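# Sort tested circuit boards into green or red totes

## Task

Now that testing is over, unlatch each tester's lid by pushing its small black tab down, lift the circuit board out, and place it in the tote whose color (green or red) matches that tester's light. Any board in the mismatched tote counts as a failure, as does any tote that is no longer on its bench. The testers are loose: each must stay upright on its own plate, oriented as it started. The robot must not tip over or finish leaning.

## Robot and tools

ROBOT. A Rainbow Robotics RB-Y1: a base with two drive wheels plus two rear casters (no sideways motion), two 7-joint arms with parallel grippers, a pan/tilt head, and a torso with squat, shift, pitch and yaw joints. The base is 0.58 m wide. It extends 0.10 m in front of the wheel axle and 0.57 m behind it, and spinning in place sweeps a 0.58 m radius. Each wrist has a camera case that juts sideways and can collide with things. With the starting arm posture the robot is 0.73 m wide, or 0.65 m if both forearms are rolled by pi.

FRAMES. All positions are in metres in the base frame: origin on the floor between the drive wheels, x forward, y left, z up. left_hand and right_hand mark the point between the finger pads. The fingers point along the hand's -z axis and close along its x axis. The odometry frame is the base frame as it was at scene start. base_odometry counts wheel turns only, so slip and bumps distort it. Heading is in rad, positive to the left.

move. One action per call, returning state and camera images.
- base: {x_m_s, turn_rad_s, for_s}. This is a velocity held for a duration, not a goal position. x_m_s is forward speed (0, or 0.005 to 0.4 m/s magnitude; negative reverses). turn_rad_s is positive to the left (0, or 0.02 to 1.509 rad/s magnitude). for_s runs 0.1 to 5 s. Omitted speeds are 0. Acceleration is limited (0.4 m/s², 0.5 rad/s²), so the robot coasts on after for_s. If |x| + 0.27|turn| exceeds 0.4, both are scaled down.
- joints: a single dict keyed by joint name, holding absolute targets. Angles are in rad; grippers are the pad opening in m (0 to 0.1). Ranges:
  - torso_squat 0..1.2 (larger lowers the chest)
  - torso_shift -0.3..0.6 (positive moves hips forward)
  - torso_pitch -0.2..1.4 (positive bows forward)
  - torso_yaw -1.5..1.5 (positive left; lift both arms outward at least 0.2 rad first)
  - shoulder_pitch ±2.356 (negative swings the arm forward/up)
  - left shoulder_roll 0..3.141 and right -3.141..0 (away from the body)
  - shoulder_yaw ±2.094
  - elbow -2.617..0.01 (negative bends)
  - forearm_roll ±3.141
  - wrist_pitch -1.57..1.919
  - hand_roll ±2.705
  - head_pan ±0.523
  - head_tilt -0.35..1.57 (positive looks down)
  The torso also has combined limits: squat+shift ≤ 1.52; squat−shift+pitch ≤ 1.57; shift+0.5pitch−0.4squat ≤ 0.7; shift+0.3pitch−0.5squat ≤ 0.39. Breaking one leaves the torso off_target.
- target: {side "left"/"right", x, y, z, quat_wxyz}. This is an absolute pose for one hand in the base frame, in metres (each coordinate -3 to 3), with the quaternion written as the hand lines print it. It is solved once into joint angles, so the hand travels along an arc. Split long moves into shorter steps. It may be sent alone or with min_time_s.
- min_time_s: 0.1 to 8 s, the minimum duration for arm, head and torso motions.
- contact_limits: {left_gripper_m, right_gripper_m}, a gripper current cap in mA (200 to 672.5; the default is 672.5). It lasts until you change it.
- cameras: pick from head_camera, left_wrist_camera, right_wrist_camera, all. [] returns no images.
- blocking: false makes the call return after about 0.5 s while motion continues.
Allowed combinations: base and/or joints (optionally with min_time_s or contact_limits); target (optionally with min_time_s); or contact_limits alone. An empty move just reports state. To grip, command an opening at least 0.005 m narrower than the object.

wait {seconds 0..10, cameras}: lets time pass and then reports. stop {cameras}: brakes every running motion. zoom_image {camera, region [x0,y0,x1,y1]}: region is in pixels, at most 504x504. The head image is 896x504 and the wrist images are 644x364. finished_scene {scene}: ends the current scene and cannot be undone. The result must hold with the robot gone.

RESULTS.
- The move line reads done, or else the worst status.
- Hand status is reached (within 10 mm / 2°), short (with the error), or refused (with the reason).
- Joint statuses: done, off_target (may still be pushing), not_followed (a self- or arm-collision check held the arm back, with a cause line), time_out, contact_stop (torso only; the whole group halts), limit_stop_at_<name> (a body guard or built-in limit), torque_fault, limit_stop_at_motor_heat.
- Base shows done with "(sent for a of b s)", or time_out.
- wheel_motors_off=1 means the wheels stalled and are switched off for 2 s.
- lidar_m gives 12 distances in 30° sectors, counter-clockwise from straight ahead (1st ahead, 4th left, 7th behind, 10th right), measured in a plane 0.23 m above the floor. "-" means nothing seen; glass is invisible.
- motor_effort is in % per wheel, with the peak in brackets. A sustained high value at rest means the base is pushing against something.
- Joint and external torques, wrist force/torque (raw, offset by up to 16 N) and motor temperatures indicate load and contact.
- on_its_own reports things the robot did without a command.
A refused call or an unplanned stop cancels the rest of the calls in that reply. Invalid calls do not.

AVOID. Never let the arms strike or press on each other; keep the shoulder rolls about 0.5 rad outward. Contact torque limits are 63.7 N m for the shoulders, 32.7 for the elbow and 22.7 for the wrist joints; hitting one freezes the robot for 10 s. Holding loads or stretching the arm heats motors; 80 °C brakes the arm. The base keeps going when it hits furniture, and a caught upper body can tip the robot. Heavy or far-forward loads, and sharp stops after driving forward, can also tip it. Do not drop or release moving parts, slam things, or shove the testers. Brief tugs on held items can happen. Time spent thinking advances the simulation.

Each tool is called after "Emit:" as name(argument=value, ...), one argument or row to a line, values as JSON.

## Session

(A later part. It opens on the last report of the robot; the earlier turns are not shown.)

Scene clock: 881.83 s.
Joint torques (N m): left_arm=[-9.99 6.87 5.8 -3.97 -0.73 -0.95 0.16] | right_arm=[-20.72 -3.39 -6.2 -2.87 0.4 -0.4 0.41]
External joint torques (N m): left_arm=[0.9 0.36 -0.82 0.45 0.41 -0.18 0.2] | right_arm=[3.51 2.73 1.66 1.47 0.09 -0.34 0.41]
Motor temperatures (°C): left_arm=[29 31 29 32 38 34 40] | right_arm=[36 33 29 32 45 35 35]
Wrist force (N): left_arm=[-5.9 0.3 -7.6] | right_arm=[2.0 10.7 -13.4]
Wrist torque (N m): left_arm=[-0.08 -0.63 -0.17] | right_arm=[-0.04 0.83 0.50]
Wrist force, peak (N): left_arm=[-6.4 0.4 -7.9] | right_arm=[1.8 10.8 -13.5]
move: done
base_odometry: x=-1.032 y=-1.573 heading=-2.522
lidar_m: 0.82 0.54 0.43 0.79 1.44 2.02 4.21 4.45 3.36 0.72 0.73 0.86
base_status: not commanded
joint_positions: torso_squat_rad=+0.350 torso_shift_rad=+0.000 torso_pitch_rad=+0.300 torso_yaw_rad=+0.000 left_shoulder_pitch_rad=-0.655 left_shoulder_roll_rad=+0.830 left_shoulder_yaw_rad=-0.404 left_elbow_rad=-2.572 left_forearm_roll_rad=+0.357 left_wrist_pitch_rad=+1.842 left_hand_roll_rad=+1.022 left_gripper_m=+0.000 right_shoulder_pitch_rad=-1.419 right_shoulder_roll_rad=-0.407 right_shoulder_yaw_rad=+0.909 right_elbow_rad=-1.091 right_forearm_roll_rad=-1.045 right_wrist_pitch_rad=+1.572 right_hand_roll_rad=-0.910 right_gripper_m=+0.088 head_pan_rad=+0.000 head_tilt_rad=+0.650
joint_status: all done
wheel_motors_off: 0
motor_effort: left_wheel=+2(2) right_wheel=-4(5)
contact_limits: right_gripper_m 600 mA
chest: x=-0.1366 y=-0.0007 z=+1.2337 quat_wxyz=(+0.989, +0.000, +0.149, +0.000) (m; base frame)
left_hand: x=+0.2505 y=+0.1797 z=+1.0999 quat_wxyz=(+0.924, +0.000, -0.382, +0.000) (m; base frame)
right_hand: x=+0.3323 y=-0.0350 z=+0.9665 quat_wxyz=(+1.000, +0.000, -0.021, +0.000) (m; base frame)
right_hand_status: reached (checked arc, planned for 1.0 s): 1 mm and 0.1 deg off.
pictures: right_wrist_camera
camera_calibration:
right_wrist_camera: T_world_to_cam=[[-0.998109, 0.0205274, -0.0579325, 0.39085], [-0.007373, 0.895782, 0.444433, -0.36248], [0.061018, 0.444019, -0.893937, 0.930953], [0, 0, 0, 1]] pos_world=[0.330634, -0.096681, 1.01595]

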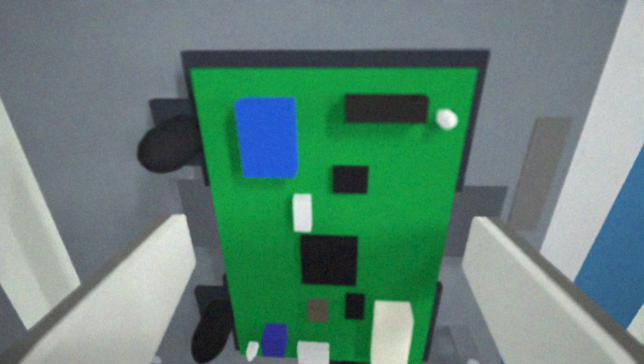

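Emit:
move(
  target={"side":"right","x":0.332,"y":-0.0355,"z":0.955,"quat_wxyz":[0.9998,0,-0.02,0]},
  min_time_s=1,
  cameras=["right_wrist_camera"],
)

Emit:
move(
  target={"side":"right","x":0.332,"y":-0.0355,"z":0.952,"quat_wxyz":[0.9998,0,-0.02,0]},
  min_time_s=1,
  cameras=["right_wrist_camera"],
)

Scene clock: 889.77 s.
Joint torques (N m): left_arm=[-9.95 6.88 5.63 -4 -0.82 -0.82 0.13] | right_arm=[-20.55 -3.38 -6.34 -2.8 0.44 -0.43 0.24]
External joint torques (N m): left_arm=[0.93 0.37 -0.99 0.43 0.32 -0.06 0.17] | right_arm=[3.6 2.62 1.39 1.58 0.13 -0.37 0.24]
Motor temperatures (°C): left_arm=[29 31 29 32 38 34 40] | right_arm=[36 33 28 32 45 35 35]
Wrist force (N): left_arm=[-6.1 0.4 -7.6] | right_arm=[2.0 10.9 -13.1]
Wrist torque (N m): left_arm=[-0.08 -0.64 -0.17] | right_arm=[-0.05 0.83 0.50]
Wrist force, peak (N): left_arm=[-6.4 0.4 -7.9] | right_arm=[2.1 11.1 -13.4]
move: done
base_odometry: x=-1.032 y=-1.573 heading=-2.522
lidar_m: 0.82 0.54 0.43 0.78 1.45 2.02 4.22 4.45 3.36 0.72 0.72 0.86
base_status: not commanded
joint_positions: torso_squat_rad=+0.350 torso_shift_rad=+0.000 torso_pitch_rad=+0.300 torso_yaw_rad=+0.000 left_shoulder_pitch_rad=-0.655 left_shoulder_roll_rad=+0.830 left_shoulder_yaw_rad=-0.404 left_elbow_rad=-2.572 left_forearm_roll_rad=+0.357 left_wrist_pitch_rad=+1.842 left_hand_roll_rad=+1.022 left_gripper_m=+0.000 right_shoulder_pitch_rad=-1.405 right_shoulder_roll_rad=-0.398 right_shoulder_yaw_rad=+0.918 right_elbow_rad=-1.073 right_forearm_roll_rad=-1.035 right_wrist_pitch_rad=+1.548 right_hand_roll_rad=-0.902 right_gripper_m=+0.088 head_pan_rad=+0.000 head_tilt_rad=+0.650
joint_status: all done
wheel_motors_off: 0
motor_effort: left_wheel=+1(2) right_wheel=-4(5)
contact_limits: right_gripper_m 600 mA
chest: x=-0.1366 y=-0.0007 z=+1.2337 quat_wxyz=(+0.989, +0.000, +0.149, +0.000) (m; base frame)
left_hand: x=+0.2505 y=+0.1797 z=+1.0999 quat_wxyz=(+0.924, +0.000, -0.382, +0.000) (m; base frame)
right_hand: x=+0.3320 y=-0.0357 z=+0.9558 quat_wxyz=(+1.000, +0.000, -0.021, +0.000) (m; base frame)
right_hand_status: reached (checked arc, planned for 1.0 s): 1 mm and 0.1 deg off.
pictures: right_wrist_camera
camera_calibration:
right_wrist_camera: T_world_to_cam=[[-0.998103, 0.0203526, -0.058109, 0.39008], [-0.00759886, 0.89585, 0.444292, -0.356913], [0.0610994, 0.44389, -0.893996, 0.921755], [0, 0, 0, 1]] pos_world=[0.330309, -0.097357, 1.00529]

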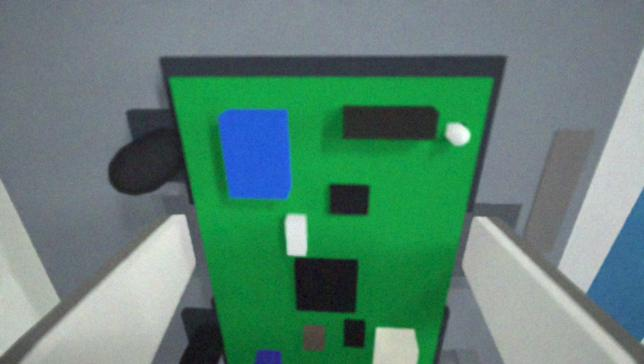

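Scene clock: 891.10 s.
Joint torques (N m): left_arm=[-9.98 6.63 5.7 -4.02 -0.78 -0.95 0.22] | right_arm=[-20.69 -3.41 -6.06 -2.97 0.4 -0.42 0.34]
External joint torques (N m): left_arm=[0.9 0.12 -0.92 0.4 0.36 -0.18 0.26] | right_arm=[3.47 2.55 1.61 1.43 0.09 -0.36 0.34]
Motor temperatures (°C): left_arm=[29 31 29 32 38 34 40] | right_arm=[36 33 28 32 45 35 35]
Wrist force (N): left_arm=[-6.0 0.5 -7.4] | right_arm=[2.0 10.8 -13.1]
Wrist torque (N m): left_arm=[-0.10 -0.65 -0.18] | right_arm=[-0.04 0.82 0.51]
Wrist force, peak (N): left_arm=[-6.2 0.4 -8.0] | right_arm=[2.0 11.0 -13.5]
move: done
base_odometry: x=-1.032 y=-1.573 heading=-2.522
lidar_m: 0.82 0.54 0.43 0.78 1.44 2.02 4.22 4.44 3.36 0.72 0.73 0.85
base_status: not commanded
joint_positions: torso_squat_rad=+0.350 torso_shift_rad=+0.000 torso_pitch_rad=+0.300 torso_yaw_rad=+0.000 left_shoulder_pitch_rad=-0.655 left_shoulder_roll_rad=+0.830 left_shoulder_yaw_rad=-0.404 left_elbow_rad=-2.572 left_forearm_roll_rad=+0.357 left_wrist_pitch_rad=+1.842 left_hand_roll_rad=+1.022 left_gripper_m=+0.000 right_shoulder_pitch_rad=-1.403 right_shoulder_roll_rad=-0.393 right_shoulder_yaw_rad=+0.920 right_elbow_rad=-1.062 right_forearm_roll_rad=-1.032 right_wrist_pitch_rad=+1.539 right_hand_roll_rad=-0.897 right_gripper_m=+0.088 head_pan_rad=+0.000 head_tilt_rad=+0.650
joint_status: all done
wheel_motors_off: 0
motor_effort: left_wheel=+2(2) right_wheel=-3(5)
contact_limits: right_gripper_m 600 mA
chest: x=-0.1366 y=-0.0007 z=+1.2337 quat_wxyz=(+0.989, +0.000, +0.149, +0.000) (m; base frame)
left_hand: x=+0.2505 y=+0.1797 z=+1.0999 quat_wxyz=(+0.924, +0.000, -0.382, +0.000) (m; base frame)
right_hand: x=+0.3323 y=-0.0356 z=+0.9525 quat_wxyz=(+1.000, +0.000, -0.021, +0.000) (m; base frame)
right_hand_status: reached (checked arc, planned for 1.0 s): 1 mm and 0.1 deg off.
pictures: right_wrist_camera
camera_calibration:
right_wrist_camera: T_world_to_cam=[[-0.998108, 0.0205169, -0.0579625, 0.390083], [-0.00739394, 0.895795, 0.444406, -0.355788], [0.0610404, 0.443994, -0.893948, 0.918724], [0, 0, 0, 1]] pos_world=[0.330635, -0.0971976, 1.00202]

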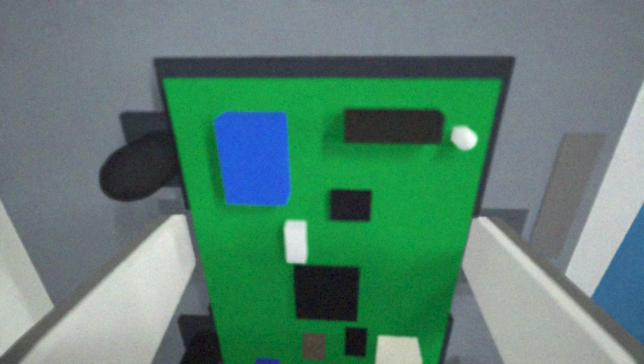

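Emit:
move(
  contact_limits={"right_gripper_m":600},
  joints={"right_gripper_m":0.06},
  cameras=["right_wrist_camera"],
)

Emit:
move(
  target={"side":"right","x":0.332,"y":-0.0355,"z":0.958,"quat_wxyz":[0.9998,0,-0.02,0]},
  min_time_s=1.5,
  cameras=["right_wrist_camera","head_camera"],
)

Emit:
move(
  target={"side":"right","x":0.332,"y":-0.0355,"z":0.963,"quat_wxyz":[0.9998,0,-0.02,0]},
  min_time_s=1.5,
  cameras=["right_wrist_camera","head_camera"],
)

Scene clock: 898.57 s.
Joint torques (N m): left_arm=[-9.99 6.68 5.81 -3.9 -0.84 -0.93 0.16] | right_arm=[-20.25 -2.99 -6.06 -3.11 -0.06 0.01 0.29]
External joint torques (N m): left_arm=[0.9 0.17 -0.81 0.53 0.29 -0.17 0.2] | right_arm=[3.9 2.96 1.61 1.29 -0.37 0.08 0.29]
Motor temperatures (°C): left_arm=[29 31 29 32 38 34 40] | right_arm=[36 33 28 32 45 35 35]
Wrist force (N): left_arm=[-6.1 0.4 -7.7] | right_arm=[4.4 10.9 -12.6]
Wrist torque (N m): left_arm=[-0.10 -0.65 -0.17] | right_arm=[-0.04 0.79 0.56]
Wrist force, peak (N): left_arm=[-6.6 0.8 -7.7] | right_arm=[4.8 11.1 -14.7]
move: off_target
base_odometry: x=-1.032 y=-1.573 heading=-2.522
lidar_m: 0.82 0.54 0.43 0.79 1.44 2.03 4.21 4.44 3.36 0.71 0.73 0.85
base_status: not commanded
joint_positions: torso_squat_rad=+0.350 torso_shift_rad=+0.000 torso_pitch_rad=+0.300 torso_yaw_rad=+0.000 left_shoulder_pitch_rad=-0.655 left_shoulder_roll_rad=+0.830 left_shoulder_yaw_rad=-0.404 left_elbow_rad=-2.572 left_forearm_roll_rad=+0.357 left_wrist_pitch_rad=+1.842 left_hand_roll_rad=+1.022 left_gripper_m=+0.000 right_shoulder_pitch_rad=-1.403 right_shoulder_roll_rad=-0.393 right_shoulder_yaw_rad=+0.920 right_elbow_rad=-1.062 right_forearm_roll_rad=-1.032 right_wrist_pitch_rad=+1.539 right_hand_roll_rad=-0.897 right_gripper_m=+0.070 head_pan_rad=+0.000 head_tilt_rad=+0.650
joint_status: right_gripper_m off_target (ended at +0.070, target +0.060)
wheel_motors_off: 0
motor_effort: left_wheel=+0(2) right_wheel=-5(5)
contact_limits: right_gripper_m 600 mA
chest: x=-0.1366 y=-0.0007 z=+1.2337 quat_wxyz=(+0.989, +0.000, +0.149, +0.000) (m; base frame)
left_hand: x=+0.2505 y=+0.1797 z=+1.0999 quat_wxyz=(+0.924, +0.000, -0.382, +0.000) (m; base frame)
right_hand: x=+0.3324 y=-0.0356 z=+0.9525 quat_wxyz=(+1.000, +0.000, -0.021, +0.000) (m; base frame)
pictures: right_wrist_camera
camera_calibration:
right_wrist_camera: T_world_to_cam=[[-0.998099, 0.0205381, -0.0581107, 0.390262], [-0.00743988, 0.895802, 0.44439, -0.355745], [0.0611827, 0.443978, -0.893947, 0.918671], [0, 0, 0, 1]] pos_world=[0.330667, -0.0972074, 1.00201]

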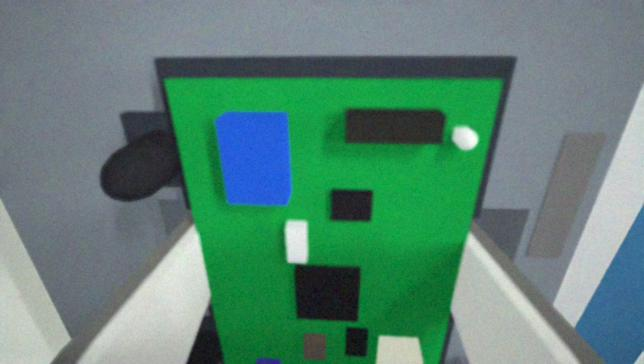

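Scene clock: 900.40 s.
Joint torques (N m): left_arm=[-9.88 6.69 5.72 -3.93 -0.81 -0.94 0.17] | right_arm=[-23.7 -6.03 -8.5 -5.05 -1.05 0.81 -0.21]
External joint torques (N m): left_arm=[1 0.18 -0.9 0.49 0.32 -0.18 0.21] | right_arm=[0.48 -0.01 -0.76 -0.68 -1.37 0.87 -0.21]
Motor temperatures (°C): left_arm=[29 31 29 32 38 34 40] | right_arm=[36 33 28 32 45 35 35]
Wrist force (N): left_arm=[-6.0 0.6 -7.8] | right_arm=[6.2 11.7 -16.6]
Wrist torque (N m): left_arm=[-0.11 -0.64 -0.17] | right_arm=[-0.18 0.82 0.30]
Wrist force, peak (N): left_arm=[-6.2 0.7 -7.9] | right_arm=[7.9 12.2 -17.9]
move: done
base_odometry: x=-1.032 y=-1.573 heading=-2.522
lidar_m: 0.83 0.54 0.43 0.79 1.44 2.02 4.21 4.44 3.35 0.72 0.73 0.85
base_status: not commanded
joint_positions: torso_squat_rad=+0.350 torso_shift_rad=+0.000 torso_pitch_rad=+0.300 torso_yaw_rad=+0.000 left_shoulder_pitch_rad=-0.655 left_shoulder_roll_rad=+0.830 left_shoulder_yaw_rad=-0.404 left_elbow_rad=-2.572 left_forearm_roll_rad=+0.357 left_wrist_pitch_rad=+1.842 left_hand_roll_rad=+1.022 left_gripper_m=+0.000 right_shoulder_pitch_rad=-1.409 right_shoulder_roll_rad=-0.399 right_shoulder_yaw_rad=+0.916 right_elbow_rad=-1.074 right_forearm_roll_rad=-1.037 right_wrist_pitch_rad=+1.553 right_hand_roll_rad=-0.902 right_gripper_m=+0.070 head_pan_rad=+0.000 head_tilt_rad=+0.650
joint_status: all done
wheel_motors_off: 0
motor_effort: left_wheel=+0(2) right_wheel=-3(5)
contact_limits: right_gripper_m 600 mA
chest: x=-0.1366 y=-0.0007 z=+1.2337 quat_wxyz=(+0.989, +0.000, +0.149, +0.000) (m; base frame)
left_hand: x=+0.2505 y=+0.1797 z=+1.0999 quat_wxyz=(+0.924, +0.000, -0.382, +0.000) (m; base frame)
right_hand: x=+0.3321 y=-0.0355 z=+0.9578 quat_wxyz=(+1.000, +0.000, -0.020, +0.000) (m; base frame)
right_hand_status: reached (checked arc, planned for 1.5 s): 0 mm and 0.0 deg off.
pictures: head_camera, right_wrist_camera
camera_calibration:
head_camera: T_world_to_cam=[[0.0309814, -0.998756, 0.039078, -0.0562158], [-0.789113, -0.0484369, -0.612335, 0.882822], [0.613466, -0.011866, -0.789632, 1.09351], [0, 0, 0, 1]] pos_world=[0.0275597, -0.0004091, 1.40625]
right_wrist_camera: T_world_to_cam=[[-0.998166, 0.0201572, -0.0570876, 0.389352], [-0.00728992, 0.896068, 0.443857, -0.357682], [0.0601013, 0.443459, -0.894277, 0.924045], [0, 0, 0, 1]] pos_world=[0.330494, -0.0971175, 1.00734]

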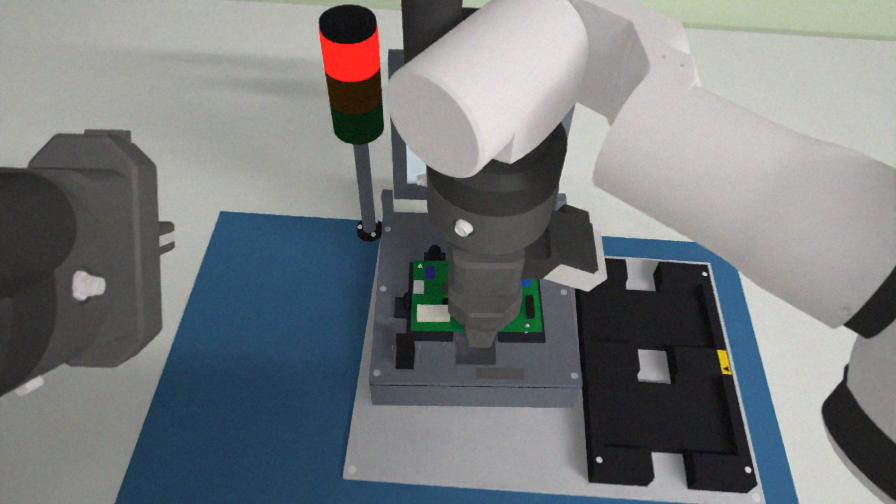

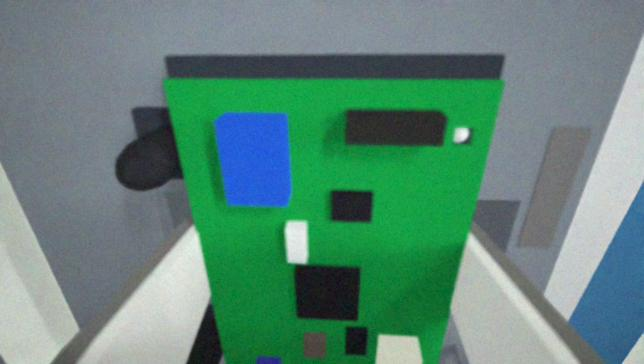

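Scene clock: 902.23 s.
Joint torques (N m): left_arm=[-10.08 6.6 5.88 -3.91 -0.79 -0.88 0.11] | right_arm=[-23.95 -6.95 -8.91 -4.25 -0.26 0.26 -0.31]
External joint torques (N m): left_arm=[0.81 0.09 -0.74 0.51 0.35 -0.12 0.14] | right_arm=[0.25 -0.88 -1.09 0.11 -0.58 0.33 -0.32]
Motor temperatures (°C): left_arm=[29 31 29 32 38 34 40] | right_arm=[36 33 28 32 45 35 35]
Wrist force (N): left_arm=[-6.1 0.4 -7.7] | right_arm=[2.0 10.9 -13.6]
Wrist torque (N m): left_arm=[-0.10 -0.64 -0.16] | right_arm=[-0.07 0.83 0.52]
Wrist force, peak (N): left_arm=[-6.3 0.6 -7.9] | right_arm=[6.3 12.1 -17.1]
move: done
base_odometry: x=-1.032 y=-1.573 heading=-2.522
lidar_m: 0.83 0.54 0.43 0.78 1.45 2.03 4.22 4.44 3.35 0.72 0.73 0.85
base_status: not commanded
joint_positions: torso_squat_rad=+0.350 torso_shift_rad=+0.000 torso_pitch_rad=+0.300 torso_yaw_rad=+0.000 left_shoulder_pitch_rad=-0.655 left_shoulder_roll_rad=+0.830 left_shoulder_yaw_rad=-0.404 left_elbow_rad=-2.572 left_forearm_roll_rad=+0.357 left_wrist_pitch_rad=+1.842 left_hand_roll_rad=+1.022 left_gripper_m=+0.000 right_shoulder_pitch_rad=-1.414 right_shoulder_roll_rad=-0.404 right_shoulder_yaw_rad=+0.912 right_elbow_rad=-1.085 right_forearm_roll_rad=-1.042 right_wrist_pitch_rad=+1.565 right_hand_roll_rad=-0.907 right_gripper_m=+0.070 head_pan_rad=+0.000 head_tilt_rad=+0.650
joint_status: all done
wheel_motors_off: 0
motor_effort: left_wheel=+1(2) right_wheel=-4(5)
contact_limits: right_gripper_m 600 mA
chest: x=-0.1366 y=-0.0007 z=+1.2337 quat_wxyz=(+0.989, +0.000, +0.149, +0.000) (m; base frame)
left_hand: x=+0.2505 y=+0.1797 z=+1.0999 quat_wxyz=(+0.924, +0.000, -0.382, +0.000) (m; base frame)
right_hand: x=+0.3319 y=-0.0354 z=+0.9628 quat_wxyz=(+1.000, +0.000, -0.020, +0.000) (m; base frame)
right_hand_status: reached (checked arc, planned for 1.5 s): 0 mm and 0.0 deg off.
pictures: head_camera, right_wrist_camera
camera_calibration:
head_camera: T_world_to_cam=[[0.030981, -0.998756, 0.0390785, -0.056216], [-0.789109, -0.048437, -0.612341, 0.882825], [0.613472, -0.0118663, -0.789627, 1.09351], [0, 0, 0, 1]] pos_world=[0.0275512, -0.000408838, 1.40625]
right_wrist_camera: T_world_to_cam=[[-0.998193, 0.0198104, -0.0567362, 0.38911], [-0.00745099, 0.89602, 0.443951, -0.36005], [0.0596316, 0.443571, -0.894253, 0.928586], [0, 0, 0, 1]] pos_world=[0.330351, -0.09699, 1.01231]

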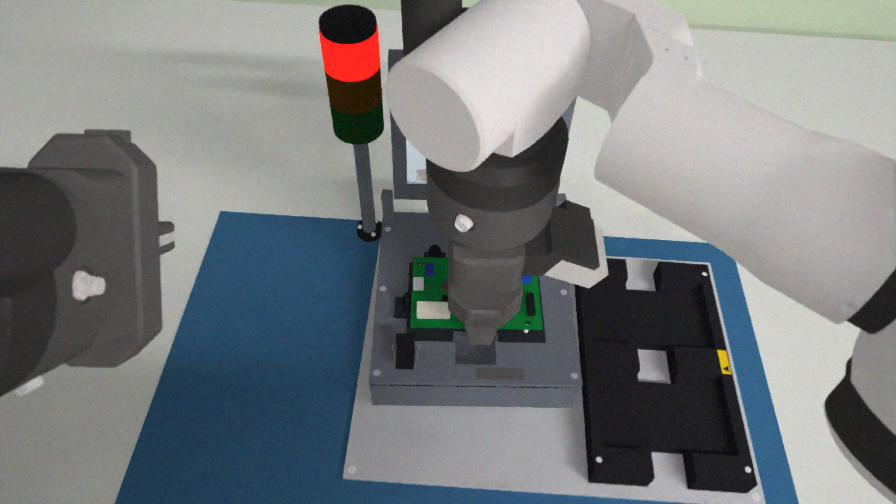

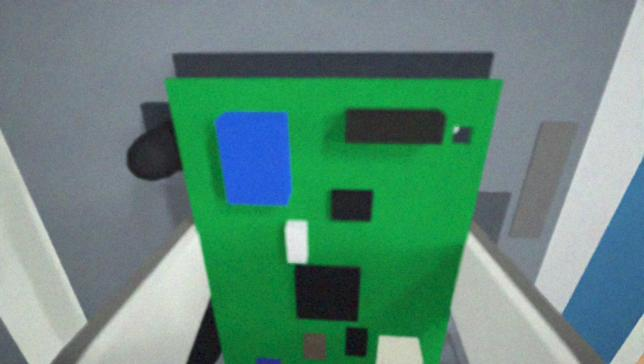

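Board free of the fixture this time; continue up, with max grip.

Emit:
move(
  target={"side":"right","x":0.332,"y":-0.0355,"z":0.99,"quat_wxyz":[0.9998,0,-0.02,0]},
  min_time_s=1.5,
  cameras=[],
)

Emit:
move(
  target={"side":"right","x":0.336,"y":-0.06,"z":1.08,"quat_wxyz":[0.9962,0,-0.087,0]},
  min_time_s=2.5,
  cameras=["right_wrist_camera"],
)

Emit:
move(
  base={"x_m_s":-0.2,"for_s":2.6},
  cameras=["head_camera"],
)

Scene clock: 909.77 s.
Joint torques (N m): left_arm=[-10.03 6.8 5.66 -3.85 -0.84 -0.88 0.16] | right_arm=[-24.07 -7.4 -8.96 -4.15 -0.28 0.16 -0.29]
External joint torques (N m): left_arm=[0.85 0.29 -0.96 0.58 0.29 -0.11 0.2] | right_arm=[0.26 -1.01 -0.81 0.07 -0.59 0.22 -0.29]
Motor temperatures (°C): left_arm=[29 31 29 32 38 34 40] | right_arm=[36 33 28 32 45 35 35]
Wrist force (N): left_arm=[-6.1 0.5 -7.6] | right_arm=[1.9 10.6 -13.3]
Wrist torque (N m): left_arm=[-0.10 -0.65 -0.18] | right_arm=[-0.03 0.84 0.52]
Wrist force, peak (N): left_arm=[-6.5 0.6 -7.8] | right_arm=[1.9 11.1 -14.0]
move: done
base_odometry: x=-1.032 y=-1.573 heading=-2.522
lidar_m: 0.83 0.54 0.43 0.79 1.44 2.02 4.21 4.45 3.36 0.71 0.72 0.85
base_status: not commanded
joint_positions: torso_squat_rad=+0.350 torso_shift_rad=+0.000 torso_pitch_rad=+0.300 torso_yaw_rad=+0.000 left_shoulder_pitch_rad=-0.655 left_shoulder_roll_rad=+0.830 left_shoulder_yaw_rad=-0.404 left_elbow_rad=-2.572 left_forearm_roll_rad=+0.357 left_wrist_pitch_rad=+1.842 left_hand_roll_rad=+1.022 left_gripper_m=+0.000 right_shoulder_pitch_rad=-1.447 right_shoulder_roll_rad=-0.431 right_shoulder_yaw_rad=+0.889 right_elbow_rad=-1.136 right_forearm_roll_rad=-1.069 right_wrist_pitch_rad=+1.626 right_hand_roll_rad=-0.930 right_gripper_m=+0.070 head_pan_rad=+0.000 head_tilt_rad=+0.650
joint_status: all done
wheel_motors_off: 0
motor_effort: left_wheel=+1(2) right_wheel=-2(6)
contact_limits: right_gripper_m 600 mA
chest: x=-0.1366 y=-0.0007 z=+1.2337 quat_wxyz=(+0.989, +0.000, +0.149, +0.000) (m; base frame)
left_hand: x=+0.2505 y=+0.1797 z=+1.0999 quat_wxyz=(+0.924, +0.000, -0.382, +0.000) (m; base frame)
right_hand: x=+0.3319 y=-0.0354 z=+0.9899 quat_wxyz=(+1.000, +0.000, -0.020, +0.000) (m; base frame)
right_hand_status: reached (checked arc, planned for 1.5 s): 0 mm and 0.0 deg off.
pictures: none
No camera images: "cameras" was empty.

Scene clock: 912.60 s.
Joint torques (N m): left_arm=[-10.09 6.83 5.83 -3.92 -0.8 -0.9 0.22] | right_arm=[-23.17 -7.83 -10.26 -3.27 -0.07 0 -0.29]
External joint torques (N m): left_arm=[0.79 0.32 -0.79 0.51 0.34 -0.13 0.25] | right_arm=[0.47 -0.49 -0.64 -0.03 -0.6 0.18 -0.3]
Motor temperatures (°C): left_arm=[29 31 29 32 38 34 40] | right_arm=[36 33 28 32 45 35 35]
Wrist force (N): left_arm=[-6.1 0.3 -7.8] | right_arm=[1.1 10.8 -13.7]
Wrist torque (N m): left_arm=[-0.06 -0.65 -0.17] | right_arm=[-0.05 0.77 0.52]
Wrist force, peak (N): left_arm=[-6.6 0.5 -7.7] | right_arm=[1.9 11.1 -13.9]
move: done
base_odometry: x=-1.032 y=-1.573 heading=-2.522
lidar_m: 0.82 0.54 0.43 0.79 1.44 2.03 4.22 4.45 3.36 0.71 0.72 0.86
base_status: not commanded
joint_positions: torso_squat_rad=+0.350 torso_shift_rad=+0.000 torso_pitch_rad=+0.300 torso_yaw_rad=+0.000 left_shoulder_pitch_rad=-0.655 left_shoulder_roll_rad=+0.830 left_shoulder_yaw_rad=-0.404 left_elbow_rad=-2.572 left_forearm_roll_rad=+0.357 left_wrist_pitch_rad=+1.842 left_hand_roll_rad=+1.022 left_gripper_m=+0.000 right_shoulder_pitch_rad=-1.501 right_shoulder_roll_rad=-0.610 right_shoulder_yaw_rad=+0.816 right_elbow_rad=-1.450 right_forearm_roll_rad=-1.101 right_wrist_pitch_rad=+1.760 right_hand_roll_rad=-1.049 right_gripper_m=+0.070 head_pan_rad=+0.000 head_tilt_rad=+0.650
joint_status: all done
wheel_motors_off: 0
motor_effort: left_wheel=+1(2) right_wheel=-4(5)
contact_limits: right_gripper_m 600 mA
chest: x=-0.1366 y=-0.0007 z=+1.2337 quat_wxyz=(+0.989, +0.000, +0.149, +0.000) (m; base frame)
left_hand: x=+0.2505 y=+0.1797 z=+1.0999 quat_wxyz=(+0.924, +0.000, -0.382, +0.000) (m; base frame)
right_hand: x=+0.3360 y=-0.0599 z=+1.0799 quat_wxyz=(+0.996, +0.000, -0.087, +0.000) (m; base frame)
right_hand_status: reached (checked arc, planned for 2.5 s): 0 mm and 0.0 deg off.
pictures: right_wrist_camera
camera_calibration:
right_wrist_camera: T_world_to_cam=[[-0.981623, 0.019942, -0.189783, 0.538389], [-0.0666761, 0.895999, 0.439021, -0.364798], [0.178801, 0.443607, -0.878204, 0.986564], [0, 0, 0, 1]] pos_world=[0.327773, -0.121525, 1.12874]

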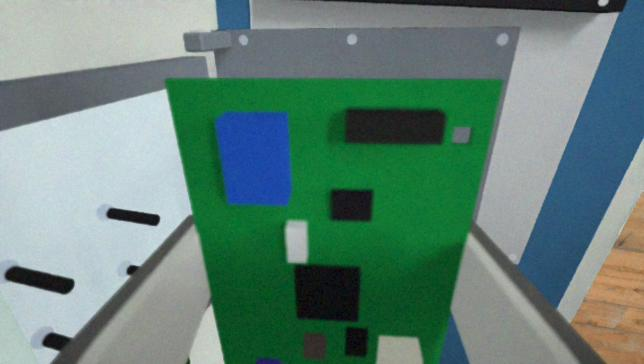

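Scene clock: 916.00 s.
Joint torques (N m): left_arm=[-10.26 6.62 5.84 -4 -0.77 -0.88 0.21] | right_arm=[-22.45 -7.57 -9.97 -3.04 0.15 -0.22 -0.3]
External joint torques (N m): left_arm=[0.62 0.11 -0.78 0.42 0.37 -0.11 0.25] | right_arm=[1.2 -0.23 -0.34 0.19 -0.39 -0.03 -0.31]
Motor temperatures (°C): left_arm=[29 31 29 32 38 34 40] | right_arm=[36 33 29 32 45 35 35]
Wrist force (N): left_arm=[-6.0 0.6 -7.7] | right_arm=[1.2 10.8 -13.5]
Wrist torque (N m): left_arm=[-0.12 -0.64 -0.17] | right_arm=[-0.06 0.77 0.51]
Wrist force, peak (N): left_arm=[-6.2 0.3 -8.1] | right_arm=[1.3 10.9 -14.0]
move: done
base_odometry: x=-0.609 y=-1.271 heading=-2.521
lidar_m: 1.35 0.81 1.02 1.39 1.47 2.06 3.70 3.82 3.35 2.90 0.95 1.00
base_status: done (sent for 2.6 of 2.6 s)
joint_positions: torso_squat_rad=+0.350 torso_shift_rad=+0.000 torso_pitch_rad=+0.300 torso_yaw_rad=+0.000 left_shoulder_pitch_rad=-0.655 left_shoulder_roll_rad=+0.830 left_shoulder_yaw_rad=-0.404 left_elbow_rad=-2.572 left_forearm_roll_rad=+0.357 left_wrist_pitch_rad=+1.842 left_hand_roll_rad=+1.022 left_gripper_m=+0.000 right_shoulder_pitch_rad=-1.501 right_shoulder_roll_rad=-0.610 right_shoulder_yaw_rad=+0.816 right_elbow_rad=-1.450 right_forearm_roll_rad=-1.101 right_wrist_pitch_rad=+1.760 right_hand_roll_rad=-1.049 right_gripper_m=+0.070 head_pan_rad=+0.000 head_tilt_rad=+0.650
joint_status: not commanded
wheel_motors_off: 0
motor_effort: left_wheel=+3(21) right_wheel=-1(22)
contact_limits: right_gripper_m 600 mA
chest: x=-0.1367 y=-0.0007 z=+1.2337 quat_wxyz=(+0.989, +0.000, +0.149, +0.000) (m; base frame)
left_hand: x=+0.2503 y=+0.1797 z=+1.1000 quat_wxyz=(+0.924, +0.000, -0.382, +0.000) (m; base frame)
right_hand: x=+0.3359 y=-0.0599 z=+1.0801 quat_wxyz=(+0.996, +0.000, -0.087, +0.000) (m; base frame)
pictures: head_camera
camera_calibration:
head_camera: T_world_to_cam=[[0.0309715, -0.998756, 0.039086, -0.0562228], [-0.788959, -0.048437, -0.612534, 0.882983], [0.613665, -0.0118661, -0.789477, 1.09344], [0, 0, 0, 1]] pos_world=[0.0273707, -0.0004088, 1.4063]

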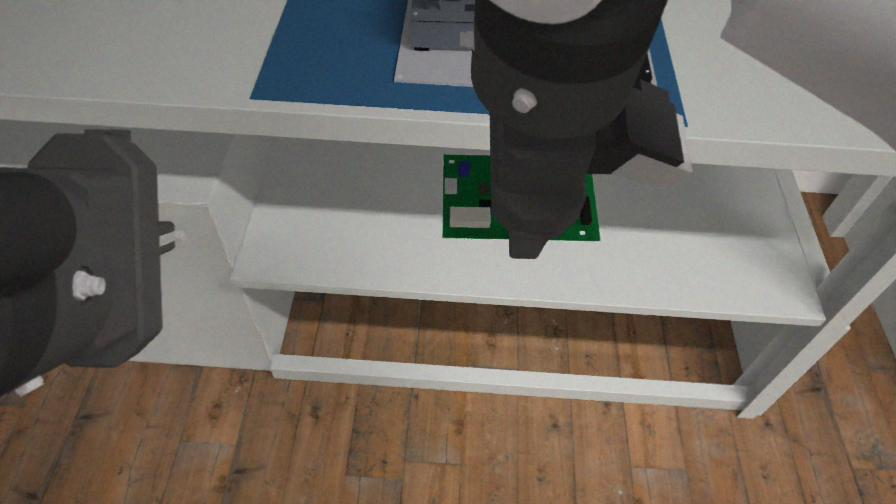

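Emit:
move(
  joints={"head_tilt_rad":0.3},
  cameras=["head_camera"],
)

Emit:
zoom_image(
  camera="head_camera",
  region=[300, 40, 700, 280],
)

Scene clock: 921.10 s.
Joint torques (N m): left_arm=[-10.07 6.65 5.92 -3.94 -0.92 -0.96 0.16] | right_arm=[-22.58 -7.84 -9.89 -2.92 0.15 -0.07 -0.26]
External joint torques (N m): left_arm=[0.82 0.14 -0.7 0.48 0.22 -0.19 0.2] | right_arm=[1.07 -0.5 -0.26 0.31 -0.39 0.12 -0.27]
Motor temperatures (°C): left_arm=[29 31 29 32 38 34 40] | right_arm=[36 34 29 32 45 35 35]
Wrist force (N): left_arm=[-6.2 0.6 -7.8] | right_arm=[1.0 11.0 -13.7]
Wrist torque (N m): left_arm=[-0.11 -0.64 -0.17] | right_arm=[-0.06 0.77 0.53]
Wrist force, peak (N): left_arm=[-6.3 0.5 -7.9] | right_arm=[1.0 10.9 -14.0]
move: done
base_odometry: x=-0.609 y=-1.271 heading=-2.521
lidar_m: 1.35 0.81 1.01 1.39 1.47 2.05 3.70 3.83 3.34 2.91 0.95 1.00
base_status: not commanded
joint_positions: torso_squat_rad=+0.350 torso_shift_rad=+0.000 torso_pitch_rad=+0.300 torso_yaw_rad=+0.000 left_shoulder_pitch_rad=-0.655 left_shoulder_roll_rad=+0.830 left_shoulder_yaw_rad=-0.404 left_elbow_rad=-2.572 left_forearm_roll_rad=+0.357 left_wrist_pitch_rad=+1.842 left_hand_roll_rad=+1.022 left_gripper_m=+0.000 right_shoulder_pitch_rad=-1.501 right_shoulder_roll_rad=-0.610 right_shoulder_yaw_rad=+0.816 right_elbow_rad=-1.450 right_forearm_roll_rad=-1.101 right_wrist_pitch_rad=+1.760 right_hand_roll_rad=-1.049 right_gripper_m=+0.070 head_pan_rad=+0.000 head_tilt_rad=+0.300
joint_status: all done
wheel_motors_off: 0
motor_effort: left_wheel=+5(6) right_wheel=-2(3)
contact_limits: right_gripper_m 600 mA
chest: x=-0.1367 y=-0.0007 z=+1.2337 quat_wxyz=(+0.989, +0.000, +0.149, +0.000) (m; base frame)
left_hand: x=+0.2504 y=+0.1797 z=+1.0999 quat_wxyz=(+0.924, +0.000, -0.382, +0.000) (m; base frame)
right_hand: x=+0.3359 y=-0.0599 z=+1.0801 quat_wxyz=(+0.996, +0.000, -0.087, +0.000) (m; base frame)
pictures: head_camera
camera_calibration:
head_camera: T_world_to_cam=[[0.0153704, -0.998762, 0.0473131, -0.0687759], [-0.531201, -0.0482453, -0.845871, 1.22856], [0.847106, -0.0121314, -0.531285, 0.740403], [0, 0, 0, 1]] pos_world=[0.0264682, -0.000436595, 1.43582]

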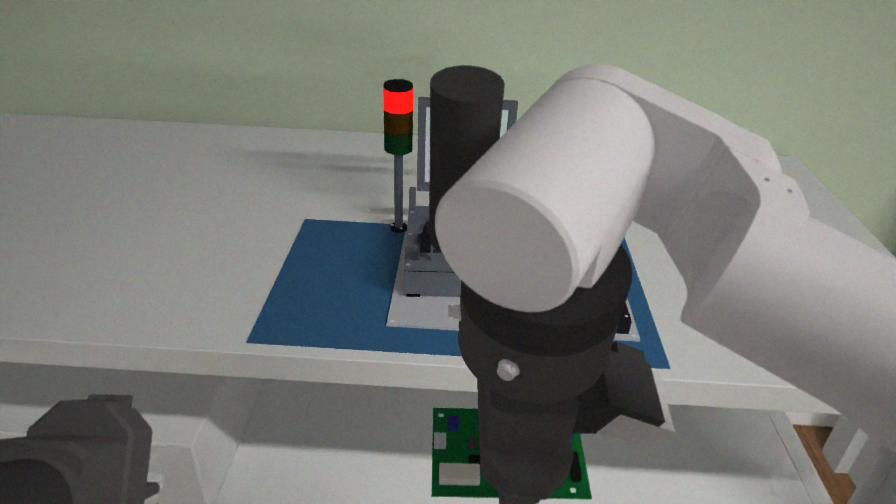

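Scaled by 1.260 from the camera's 896x504 image, which has a finer 1280x720 frame.

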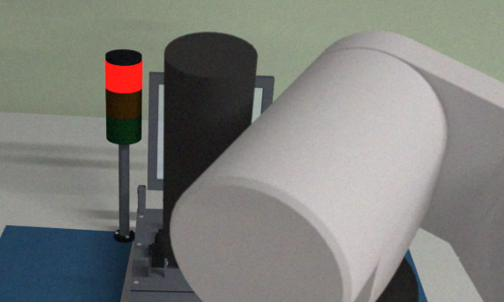

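Emit:
move(
  joints={"head_tilt_rad":0.5},
  base={"turn_rad_s":0.65,"for_s":4.79},
  cameras=["head_camera"],
)

Scene clock: 935.30 s.
Joint torques (N m): left_arm=[-9.99 6.83 5.86 -4.01 -0.84 -0.88 0.21] | right_arm=[-22.34 -7.95 -9.95 -2.91 0.11 -0.12 -0.34]
External joint torques (N m): left_arm=[0.89 0.32 -0.76 0.41 0.3 -0.11 0.25] | right_arm=[1.31 -0.61 -0.32 0.33 -0.43 0.07 -0.35]
Motor temperatures (°C): left_arm=[29 31 29 32 38 34 40] | right_arm=[36 34 29 32 45 35 35]
Wrist force (N): left_arm=[-6.2 0.4 -7.8] | right_arm=[1.3 10.5 -13.6]
Wrist torque (N m): left_arm=[-0.07 -0.67 -0.17] | right_arm=[-0.03 0.82 0.52]
Wrist force, peak (N): left_arm=[-6.4 0.7 -7.9] | right_arm=[1.1 11.1 -14.0]
move: done
base_odometry: x=-0.609 y=-1.271 heading=+0.598
lidar_m: 3.70 3.82 3.35 2.90 0.95 1.01 1.35 0.82 1.00 1.40 1.45 1.99
base_status: done (sent for 4.8 of 4.8 s)
joint_positions: torso_squat_rad=+0.350 torso_shift_rad=+0.000 torso_pitch_rad=+0.300 torso_yaw_rad=+0.000 left_shoulder_pitch_rad=-0.655 left_shoulder_roll_rad=+0.830 left_shoulder_yaw_rad=-0.404 left_elbow_rad=-2.572 left_forearm_roll_rad=+0.357 left_wrist_pitch_rad=+1.842 left_hand_roll_rad=+1.022 left_gripper_m=+0.000 right_shoulder_pitch_rad=-1.501 right_shoulder_roll_rad=-0.610 right_shoulder_yaw_rad=+0.816 right_elbow_rad=-1.450 right_forearm_roll_rad=-1.101 right_wrist_pitch_rad=+1.760 right_hand_roll_rad=-1.049 right_gripper_m=+0.070 head_pan_rad=+0.000 head_tilt_rad=+0.500
joint_status: all done
wheel_motors_off: 0
motor_effort: left_wheel=+2(25) right_wheel=+3(25)
contact_limits: right_gripper_m 600 mA
chest: x=-0.1367 y=-0.0007 z=+1.2337 quat_wxyz=(+0.989, +0.000, +0.149, +0.000) (m; base frame)
left_hand: x=+0.2504 y=+0.1797 z=+1.0999 quat_wxyz=(+0.924, +0.000, -0.382, +0.000) (m; base frame)
right_hand: x=+0.3359 y=-0.0599 z=+1.0801 quat_wxyz=(+0.996, +0.000, -0.087, +0.000) (m; base frame)
pictures: head_camera
camera_calibration:
head_camera: T_world_to_cam=[[0.0246516, -0.998759, 0.0432799, -0.0625274], [-0.688608, -0.0483492, -0.72352, 1.04612], [0.724715, -0.0119669, -0.688945, 0.957094], [0, 0, 0, 1]] pos_world=[0.0282859, -0.000417417, 1.41898]

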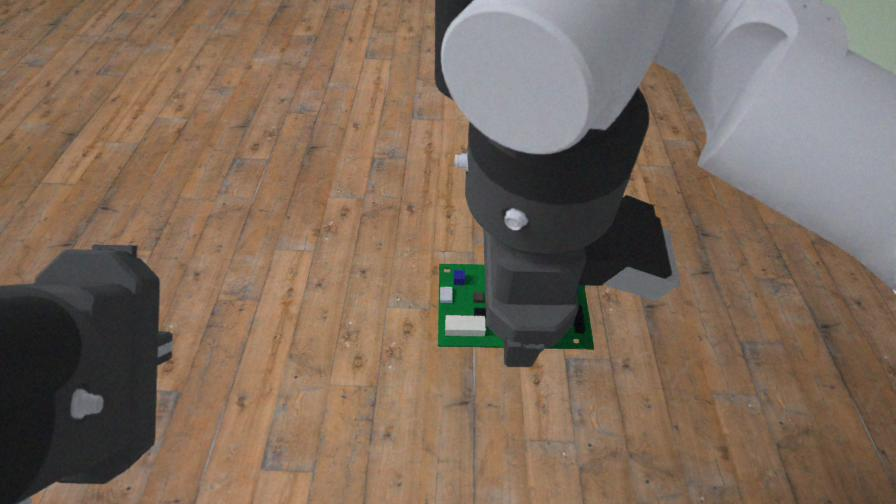

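Emit:
move(
  base={"x_m_s":0.38,"for_s":5},
  cameras=[],
)

Emit:
move(
  base={"x_m_s":0.35,"for_s":2.8},
  cameras=[],
)

Emit:
move(
  base={"turn_rad_s":-0.1,"for_s":0.9},
  cameras=["head_camera"],
)

Scene clock: 948.03 s.
Joint torques (N m): left_arm=[-9.96 6.86 6.03 -3.95 -0.83 -0.91 0.21] | right_arm=[-22.31 -7.74 -9.46 -2.95 0.08 -0.2 -0.36]
External joint torques (N m): left_arm=[0.92 0.35 -0.59 0.47 0.31 -0.14 0.25] | right_arm=[1.34 -0.4 0.16 0.28 -0.46 -0.01 -0.37]
Motor temperatures (°C): left_arm=[29 31 29 32 38 34 40] | right_arm=[36 34 29 32 45 35 35]
Wrist force (N): left_arm=[-6.1 0.6 -7.6] | right_arm=[1.0 10.7 -13.6]
Wrist torque (N m): left_arm=[-0.11 -0.67 -0.15] | right_arm=[-0.04 0.77 0.53]
Wrist force, peak (N): left_arm=[-5.9 0.6 -8.4] | right_arm=[1.5 10.9 -14.0]
move: done
base_odometry: x=+0.961 y=-0.201 heading=+0.599
lidar_m: 1.79 1.86 2.84 3.23 3.34 2.66 2.64 2.00 1.46 1.41 1.46 2.00
base_status: done (sent for 5 of 5 s)
joint_positions: torso_squat_rad=+0.350 torso_shift_rad=+0.000 torso_pitch_rad=+0.300 torso_yaw_rad=+0.000 left_shoulder_pitch_rad=-0.655 left_shoulder_roll_rad=+0.830 left_shoulder_yaw_rad=-0.404 left_elbow_rad=-2.572 left_forearm_roll_rad=+0.357 left_wrist_pitch_rad=+1.842 left_hand_roll_rad=+1.022 left_gripper_m=+0.000 right_shoulder_pitch_rad=-1.501 right_shoulder_roll_rad=-0.610 right_shoulder_yaw_rad=+0.815 right_elbow_rad=-1.450 right_forearm_roll_rad=-1.101 right_wrist_pitch_rad=+1.760 right_hand_roll_rad=-1.049 right_gripper_m=+0.070 head_pan_rad=+0.000 head_tilt_rad=+0.500
joint_status: not commanded
wheel_motors_off: 0
motor_effort: left_wheel=-2(29) right_wheel=-5(29)
contact_limits: right_gripper_m 600 mA
chest: x=-0.1366 y=-0.0007 z=+1.2337 quat_wxyz=(+0.989, +0.000, +0.149, +0.000) (m; base frame)
left_hand: x=+0.2505 y=+0.1797 z=+1.0999 quat_wxyz=(+0.924, +0.000, -0.382, +0.000) (m; base frame)
right_hand: x=+0.3360 y=-0.0599 z=+1.0800 quat_wxyz=(+0.996, +0.000, -0.087, +0.000) (m; base frame)
pictures: none
No camera images: "cameras" was empty.

Scene clock: 952.27 s.
Joint torques (N m): left_arm=[-10.02 6.8 5.62 -4.06 -0.86 -0.9 0.26] | right_arm=[-22.21 -7.57 -9.72 -2.81 0.14 -0.06 -0.3]
External joint torques (N m): left_arm=[0.87 0.3 -1 0.36 0.27 -0.13 0.3] | right_arm=[1.44 -0.23 -0.1 0.42 -0.4 0.12 -0.31]
Motor temperatures (°C): left_arm=[29 31 29 32 38 34 40] | right_arm=[36 34 29 32 45 35 35]
Wrist force (N): left_arm=[-6.1 0.5 -7.6] | right_arm=[1.0 10.5 -13.7]
Wrist torque (N m): left_arm=[-0.11 -0.64 -0.17] | right_arm=[-0.03 0.78 0.52]
Wrist force, peak (N): left_arm=[-6.4 0.5 -8.2] | right_arm=[1.2 11.0 -13.9]
move: done
base_odometry: x=+1.770 y=+0.352 heading=+0.599
lidar_m: 0.82 0.84 1.32 2.91 3.35 3.64 3.61 2.00 1.47 1.41 1.27 1.49
base_status: done (sent for 2.8 of 2.8 s)
joint_positions: torso_squat_rad=+0.350 torso_shift_rad=+0.000 torso_pitch_rad=+0.300 torso_yaw_rad=+0.000 left_shoulder_pitch_rad=-0.655 left_shoulder_roll_rad=+0.830 left_shoulder_yaw_rad=-0.404 left_elbow_rad=-2.572 left_forearm_roll_rad=+0.357 left_wrist_pitch_rad=+1.842 left_hand_roll_rad=+1.022 left_gripper_m=+0.000 right_shoulder_pitch_rad=-1.501 right_shoulder_roll_rad=-0.610 right_shoulder_yaw_rad=+0.815 right_elbow_rad=-1.450 right_forearm_roll_rad=-1.101 right_wrist_pitch_rad=+1.760 right_hand_roll_rad=-1.049 right_gripper_m=+0.070 head_pan_rad=+0.000 head_tilt_rad=+0.500
joint_status: not commanded
wheel_motors_off: 0
motor_effort: left_wheel=+0(26) right_wheel=-2(19)
contact_limits: right_gripper_m 600 mA
chest: x=-0.1366 y=-0.0007 z=+1.2337 quat_wxyz=(+0.989, +0.000, +0.149, +0.000) (m; base frame)
left_hand: x=+0.2504 y=+0.1797 z=+1.0999 quat_wxyz=(+0.924, +0.000, -0.382, +0.000) (m; base frame)
right_hand: x=+0.3360 y=-0.0599 z=+1.0801 quat_wxyz=(+0.996, +0.000, -0.087, +0.000) (m; base frame)
pictures: none
No camera images: "cameras" was empty.

Scene clock: 953.70 s.
Joint torques (N m): left_arm=[-10.22 6.86 5.85 -3.87 -0.83 -0.87 0.13] | right_arm=[-22.25 -7.85 -9.6 -2.66 0.15 -0.1 -0.28]
External joint torques (N m): left_arm=[0.67 0.35 -0.77 0.55 0.3 -0.11 0.17] | right_arm=[1.4 -0.5 0.03 0.57 -0.39 0.09 -0.29]
Motor temperatures (°C): left_arm=[29 31 29 32 38 34 40] | right_arm=[36 34 29 32 45 35 35]
Wrist force (N): left_arm=[-6.2 0.6 -7.9] | right_arm=[1.2 10.8 -13.7]
Wrist torque (N m): left_arm=[-0.10 -0.66 -0.16] | right_arm=[-0.05 0.81 0.50]
Wrist force, peak (N): left_arm=[-6.0 0.5 -8.1] | right_arm=[1.0 11.2 -13.8]
move: done
base_odometry: x=+1.770 y=+0.352 heading=+0.509
lidar_m: 0.81 0.82 1.04 2.34 3.28 3.75 3.61 2.21 1.51 1.41 1.27 1.37
base_status: done (sent for 0.9 of 0.9 s)
joint_positions: torso_squat_rad=+0.350 torso_shift_rad=+0.000 torso_pitch_rad=+0.300 torso_yaw_rad=+0.000 left_shoulder_pitch_rad=-0.655 left_shoulder_roll_rad=+0.830 left_shoulder_yaw_rad=-0.404 left_elbow_rad=-2.572 left_forearm_roll_rad=+0.357 left_wrist_pitch_rad=+1.842 left_hand_roll_rad=+1.022 left_gripper_m=+0.000 right_shoulder_pitch_rad=-1.501 right_shoulder_roll_rad=-0.610 right_shoulder_yaw_rad=+0.815 right_elbow_rad=-1.450 right_forearm_roll_rad=-1.101 right_wrist_pitch_rad=+1.760 right_hand_roll_rad=-1.049 right_gripper_m=+0.070 head_pan_rad=+0.000 head_tilt_rad=+0.500
joint_status: not commanded
wheel_motors_off: 0
motor_effort: left_wheel=-1(20) right_wheel=-6(23)
contact_limits: right_gripper_m 600 mA
chest: x=-0.1366 y=-0.0007 z=+1.2337 quat_wxyz=(+0.989, +0.000, +0.149, +0.000) (m; base frame)
left_hand: x=+0.2504 y=+0.1797 z=+1.0999 quat_wxyz=(+0.924, +0.000, -0.382, +0.000) (m; base frame)
right_hand: x=+0.3360 y=-0.0599 z=+1.0801 quat_wxyz=(+0.996, +0.000, -0.087, +0.000) (m; base frame)
pictures: head_camera
camera_calibration:
head_camera: T_world_to_cam=[[0.0246673, -0.998758, 0.043291, -0.0625243], [-0.688705, -0.0483664, -0.723427, 1.04602], [0.724622, -0.0119697, -0.689042, 0.95716], [0, 0, 0, 1]] pos_world=[0.0283626, -0.000397379, 1.41895]

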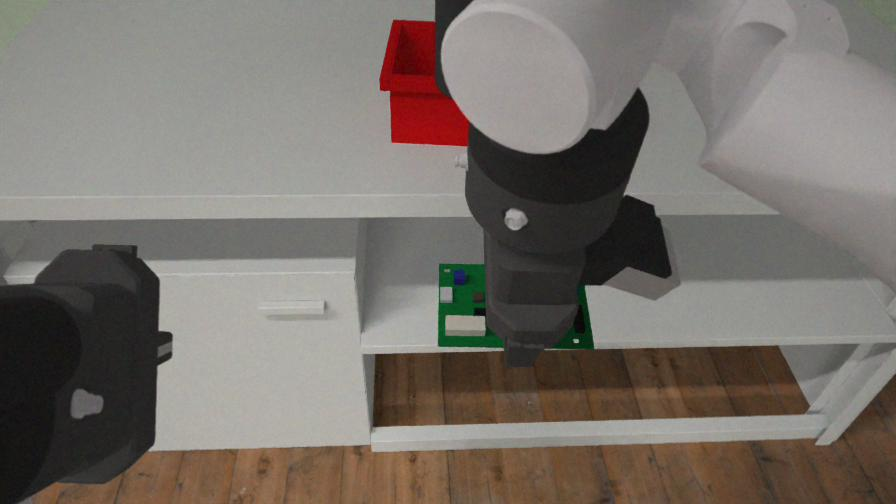

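Emit:
move(
  base={"x_m_s":0.25,"for_s":2.4},
  joints={"head_tilt_rad":0.7},
  cameras=["head_camera","right_wrist_camera"],
)

Emit:
move(
  target={"side":"right","x":0.362,"y":-0.1,"z":1.05,"quat_wxyz":[0.9962,0,-0.087,0]},
  min_time_s=2,
  cameras=["head_camera","left_wrist_camera","right_wrist_camera"],
)

Scene clock: 963.97 s.
Joint torques (N m): left_arm=[-10.18 6.74 5.94 -3.99 -0.79 -0.94 0.21] | right_arm=[-22.16 -7.79 -9.71 -2.62 0.2 -0.14 -0.31]
External joint torques (N m): left_arm=[0.71 0.23 -0.68 0.43 0.35 -0.17 0.25] | right_arm=[1.49 -0.45 -0.08 0.61 -0.34 0.05 -0.32]
Motor temperatures (°C): left_arm=[29 31 29 32 38 34 40] | right_arm=[36 34 29 32 45 35 35]
Wrist force (N): left_arm=[-6.1 0.8 -7.6] | right_arm=[1.5 10.8 -13.4]
Wrist torque (N m): left_arm=[-0.13 -0.64 -0.18] | right_arm=[-0.06 0.80 0.51]
Wrist force, peak (N): left_arm=[-6.3 0.3 -8.1] | right_arm=[1.5 10.7 -14.2]
move: done
base_odometry: x=+2.294 y=+0.644 heading=+0.509
lidar_m: 0.77 0.25 0.28 0.64 3.31 4.30 4.21 2.12 1.45 0.99 0.98 0.91
base_status: done (sent for 2.4 of 2.4 s)
joint_positions: torso_squat_rad=+0.350 torso_shift_rad=+0.000 torso_pitch_rad=+0.300 torso_yaw_rad=+0.000 left_shoulder_pitch_rad=-0.655 left_shoulder_roll_rad=+0.830 left_shoulder_yaw_rad=-0.404 left_elbow_rad=-2.572 left_forearm_roll_rad=+0.357 left_wrist_pitch_rad=+1.842 left_hand_roll_rad=+1.022 left_gripper_m=+0.000 right_shoulder_pitch_rad=-1.501 right_shoulder_roll_rad=-0.610 right_shoulder_yaw_rad=+0.815 right_elbow_rad=-1.450 right_forearm_roll_rad=-1.101 right_wrist_pitch_rad=+1.760 right_hand_roll_rad=-1.049 right_gripper_m=+0.070 head_pan_rad=+0.000 head_tilt_rad=+0.700
joint_status: all done
wheel_motors_off: 0
motor_effort: left_wheel=-3(25) right_wheel=+0(28)
contact_limits: right_gripper_m 600 mA
chest: x=-0.1366 y=-0.0007 z=+1.2337 quat_wxyz=(+0.989, +0.000, +0.149, +0.000) (m; base frame)
left_hand: x=+0.2504 y=+0.1797 z=+1.0999 quat_wxyz=(+0.924, +0.000, -0.382, +0.000) (m; base frame)
right_hand: x=+0.3360 y=-0.0599 z=+1.0801 quat_wxyz=(+0.996, +0.000, -0.087, +0.000) (m; base frame)
pictures: head_camera, right_wrist_camera
camera_calibration:
head_camera: T_world_to_cam=[[0.0329573, -0.998753, 0.0374918, -0.053832], [-0.818688, -0.0484946, -0.572188, 0.824179], [0.573292, -0.0118363, -0.819265, 1.1333], [0, 0, 0, 1]] pos_world=[0.0268057, -0.000382578, 1.40208]
right_wrist_camera: T_world_to_cam=[[-0.981553, 0.0198825, -0.190152, 0.538836], [-0.0669228, 0.895927, 0.439131, -0.36498], [0.179093, 0.443756, -0.87807, 0.986488], [0, 0, 0, 1]] pos_world=[0.327797, -0.121478, 1.12894]

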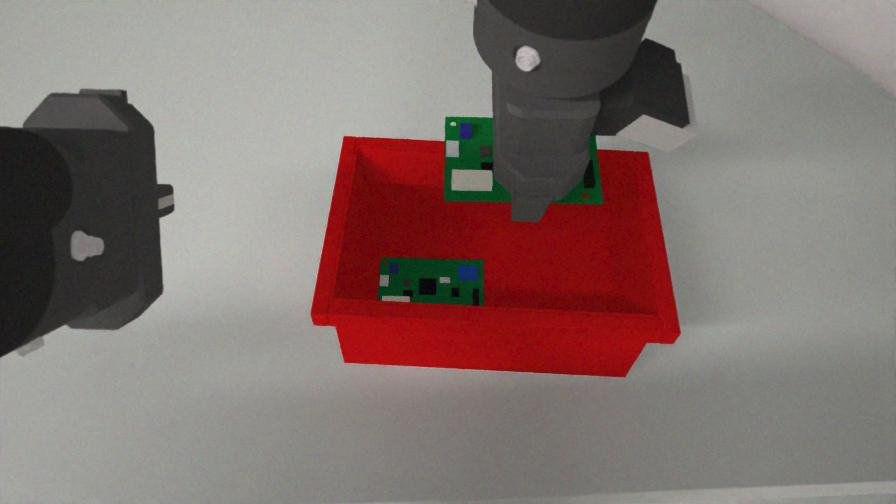

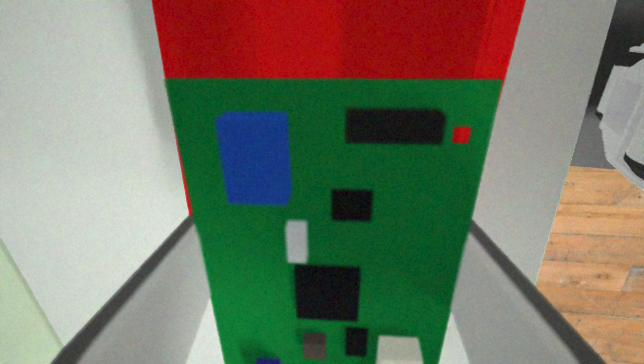

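Scene clock: 966.30 s.
Joint torques (N m): left_arm=[-10.01 6.58 5.98 -3.88 -0.87 -0.86 0.17] | right_arm=[-20.53 -8.69 -7.69 -2.24 0.67 -0.52 0.39]
External joint torques (N m): left_arm=[0.88 0.07 -0.65 0.54 0.26 -0.09 0.2] | right_arm=[3.45 -0.52 1.77 1.26 0.14 -0.29 0.38]
Motor temperatures (°C): left_arm=[29 31 29 32 38 34 40] | right_arm=[36 34 29 32 45 35 35]
Wrist force (N): left_arm=[-5.8 0.6 -7.4] | right_arm=[1.3 10.6 -13.3]
Wrist torque (N m): left_arm=[-0.13 -0.62 -0.18] | right_arm=[-0.02 0.81 0.52]
Wrist force, peak (N): left_arm=[-6.4 0.5 -7.9] | right_arm=[1.0 11.0 -13.9]
move: done
base_odometry: x=+2.294 y=+0.644 heading=+0.509
lidar_m: 0.76 0.25 0.28 0.65 3.30 4.30 4.21 2.12 1.45 1.01 0.98 0.92
base_status: not commanded
joint_positions: torso_squat_rad=+0.350 torso_shift_rad=+0.000 torso_pitch_rad=+0.300 torso_yaw_rad=+0.000 left_shoulder_pitch_rad=-0.655 left_shoulder_roll_rad=+0.830 left_shoulder_yaw_rad=-0.404 left_elbow_rad=-2.572 left_forearm_roll_rad=+0.357 left_wrist_pitch_rad=+1.842 left_hand_roll_rad=+1.022 left_gripper_m=+0.000 right_shoulder_pitch_rad=-1.437 right_shoulder_roll_rad=-0.663 right_shoulder_yaw_rad=+0.819 right_elbow_rad=-1.366 right_forearm_roll_rad=-1.077 right_wrist_pitch_rad=+1.662 right_hand_roll_rad=-0.912 right_gripper_m=+0.070 head_pan_rad=+0.000 head_tilt_rad=+0.700
joint_status: all done
wheel_motors_off: 0
motor_effort: left_wheel=-4(5) right_wheel=+0(2)
contact_limits: right_gripper_m 600 mA
chest: x=-0.1366 y=-0.0007 z=+1.2337 quat_wxyz=(+0.989, +0.000, +0.149, +0.000) (m; base frame)
left_hand: x=+0.2504 y=+0.1797 z=+1.0999 quat_wxyz=(+0.924, +0.000, -0.382, +0.000) (m; base frame)
right_hand: x=+0.3618 y=-0.0998 z=+1.0505 quat_wxyz=(+0.996, +0.000, -0.088, +0.000) (m; base frame)
right_hand_status: reached (checked arc, planned for 2.0 s): 1 mm and 0.1 deg off.
pictures: head_camera, left_wrist_camera, right_wrist_camera
camera_calibration:
head_camera: T_world_to_cam=[[0.0329565, -0.998753, 0.0374925, -0.0538324], [-0.818678, -0.0484945, -0.572201, 0.824185], [0.573306, -0.0118366, -0.819256, 1.1333], [0, 0, 0, 1]] pos_world=[0.0267881, -0.000382393, 1.40208]
left_wrist_camera: T_world_to_cam=[[0.71653, 0.0147399, 0.6974, -0.950479], [-0.331391, -0.872556, 0.358923, -0.120723], [0.613812, -0.488291, -0.620328, 0.685353], [0, 0, 0, 1]] pos_world=[0.220362, 0.243324, 1.13134]
right_wrist_camera: T_world_to_cam=[[-0.981203, 0.020171, -0.19192, 0.56108], [-0.0675646, 0.895667, 0.439563, -0.314734], [0.180763, 0.444268, -0.877468, 0.97243], [0, 0, 0, 1]] pos_world=[0.353489, -0.161439, 1.0993]

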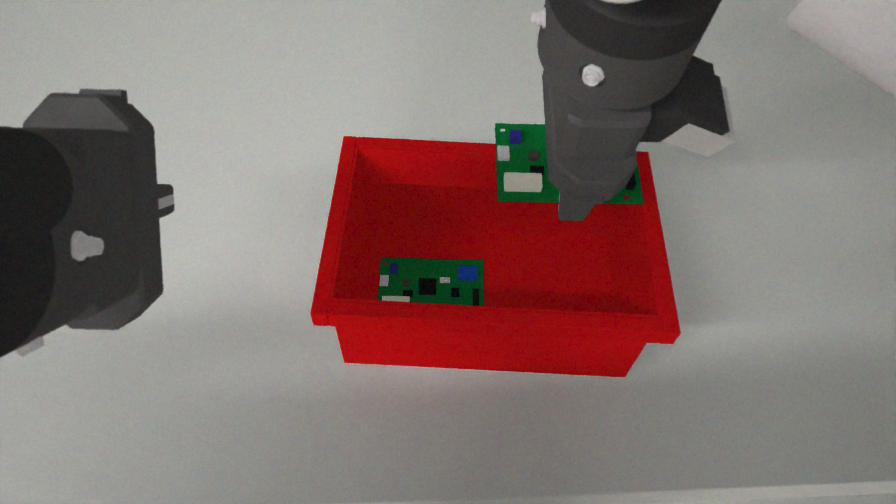

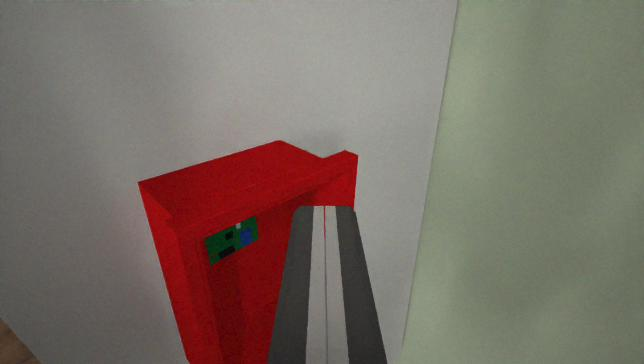

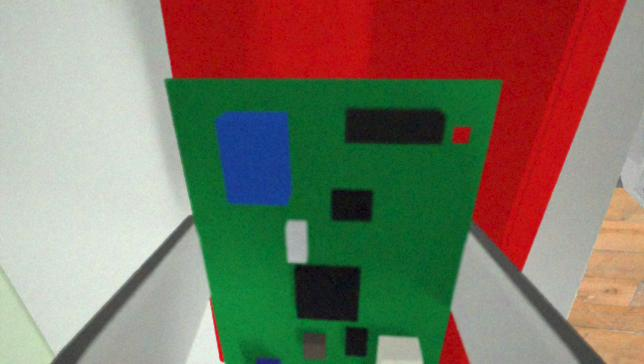

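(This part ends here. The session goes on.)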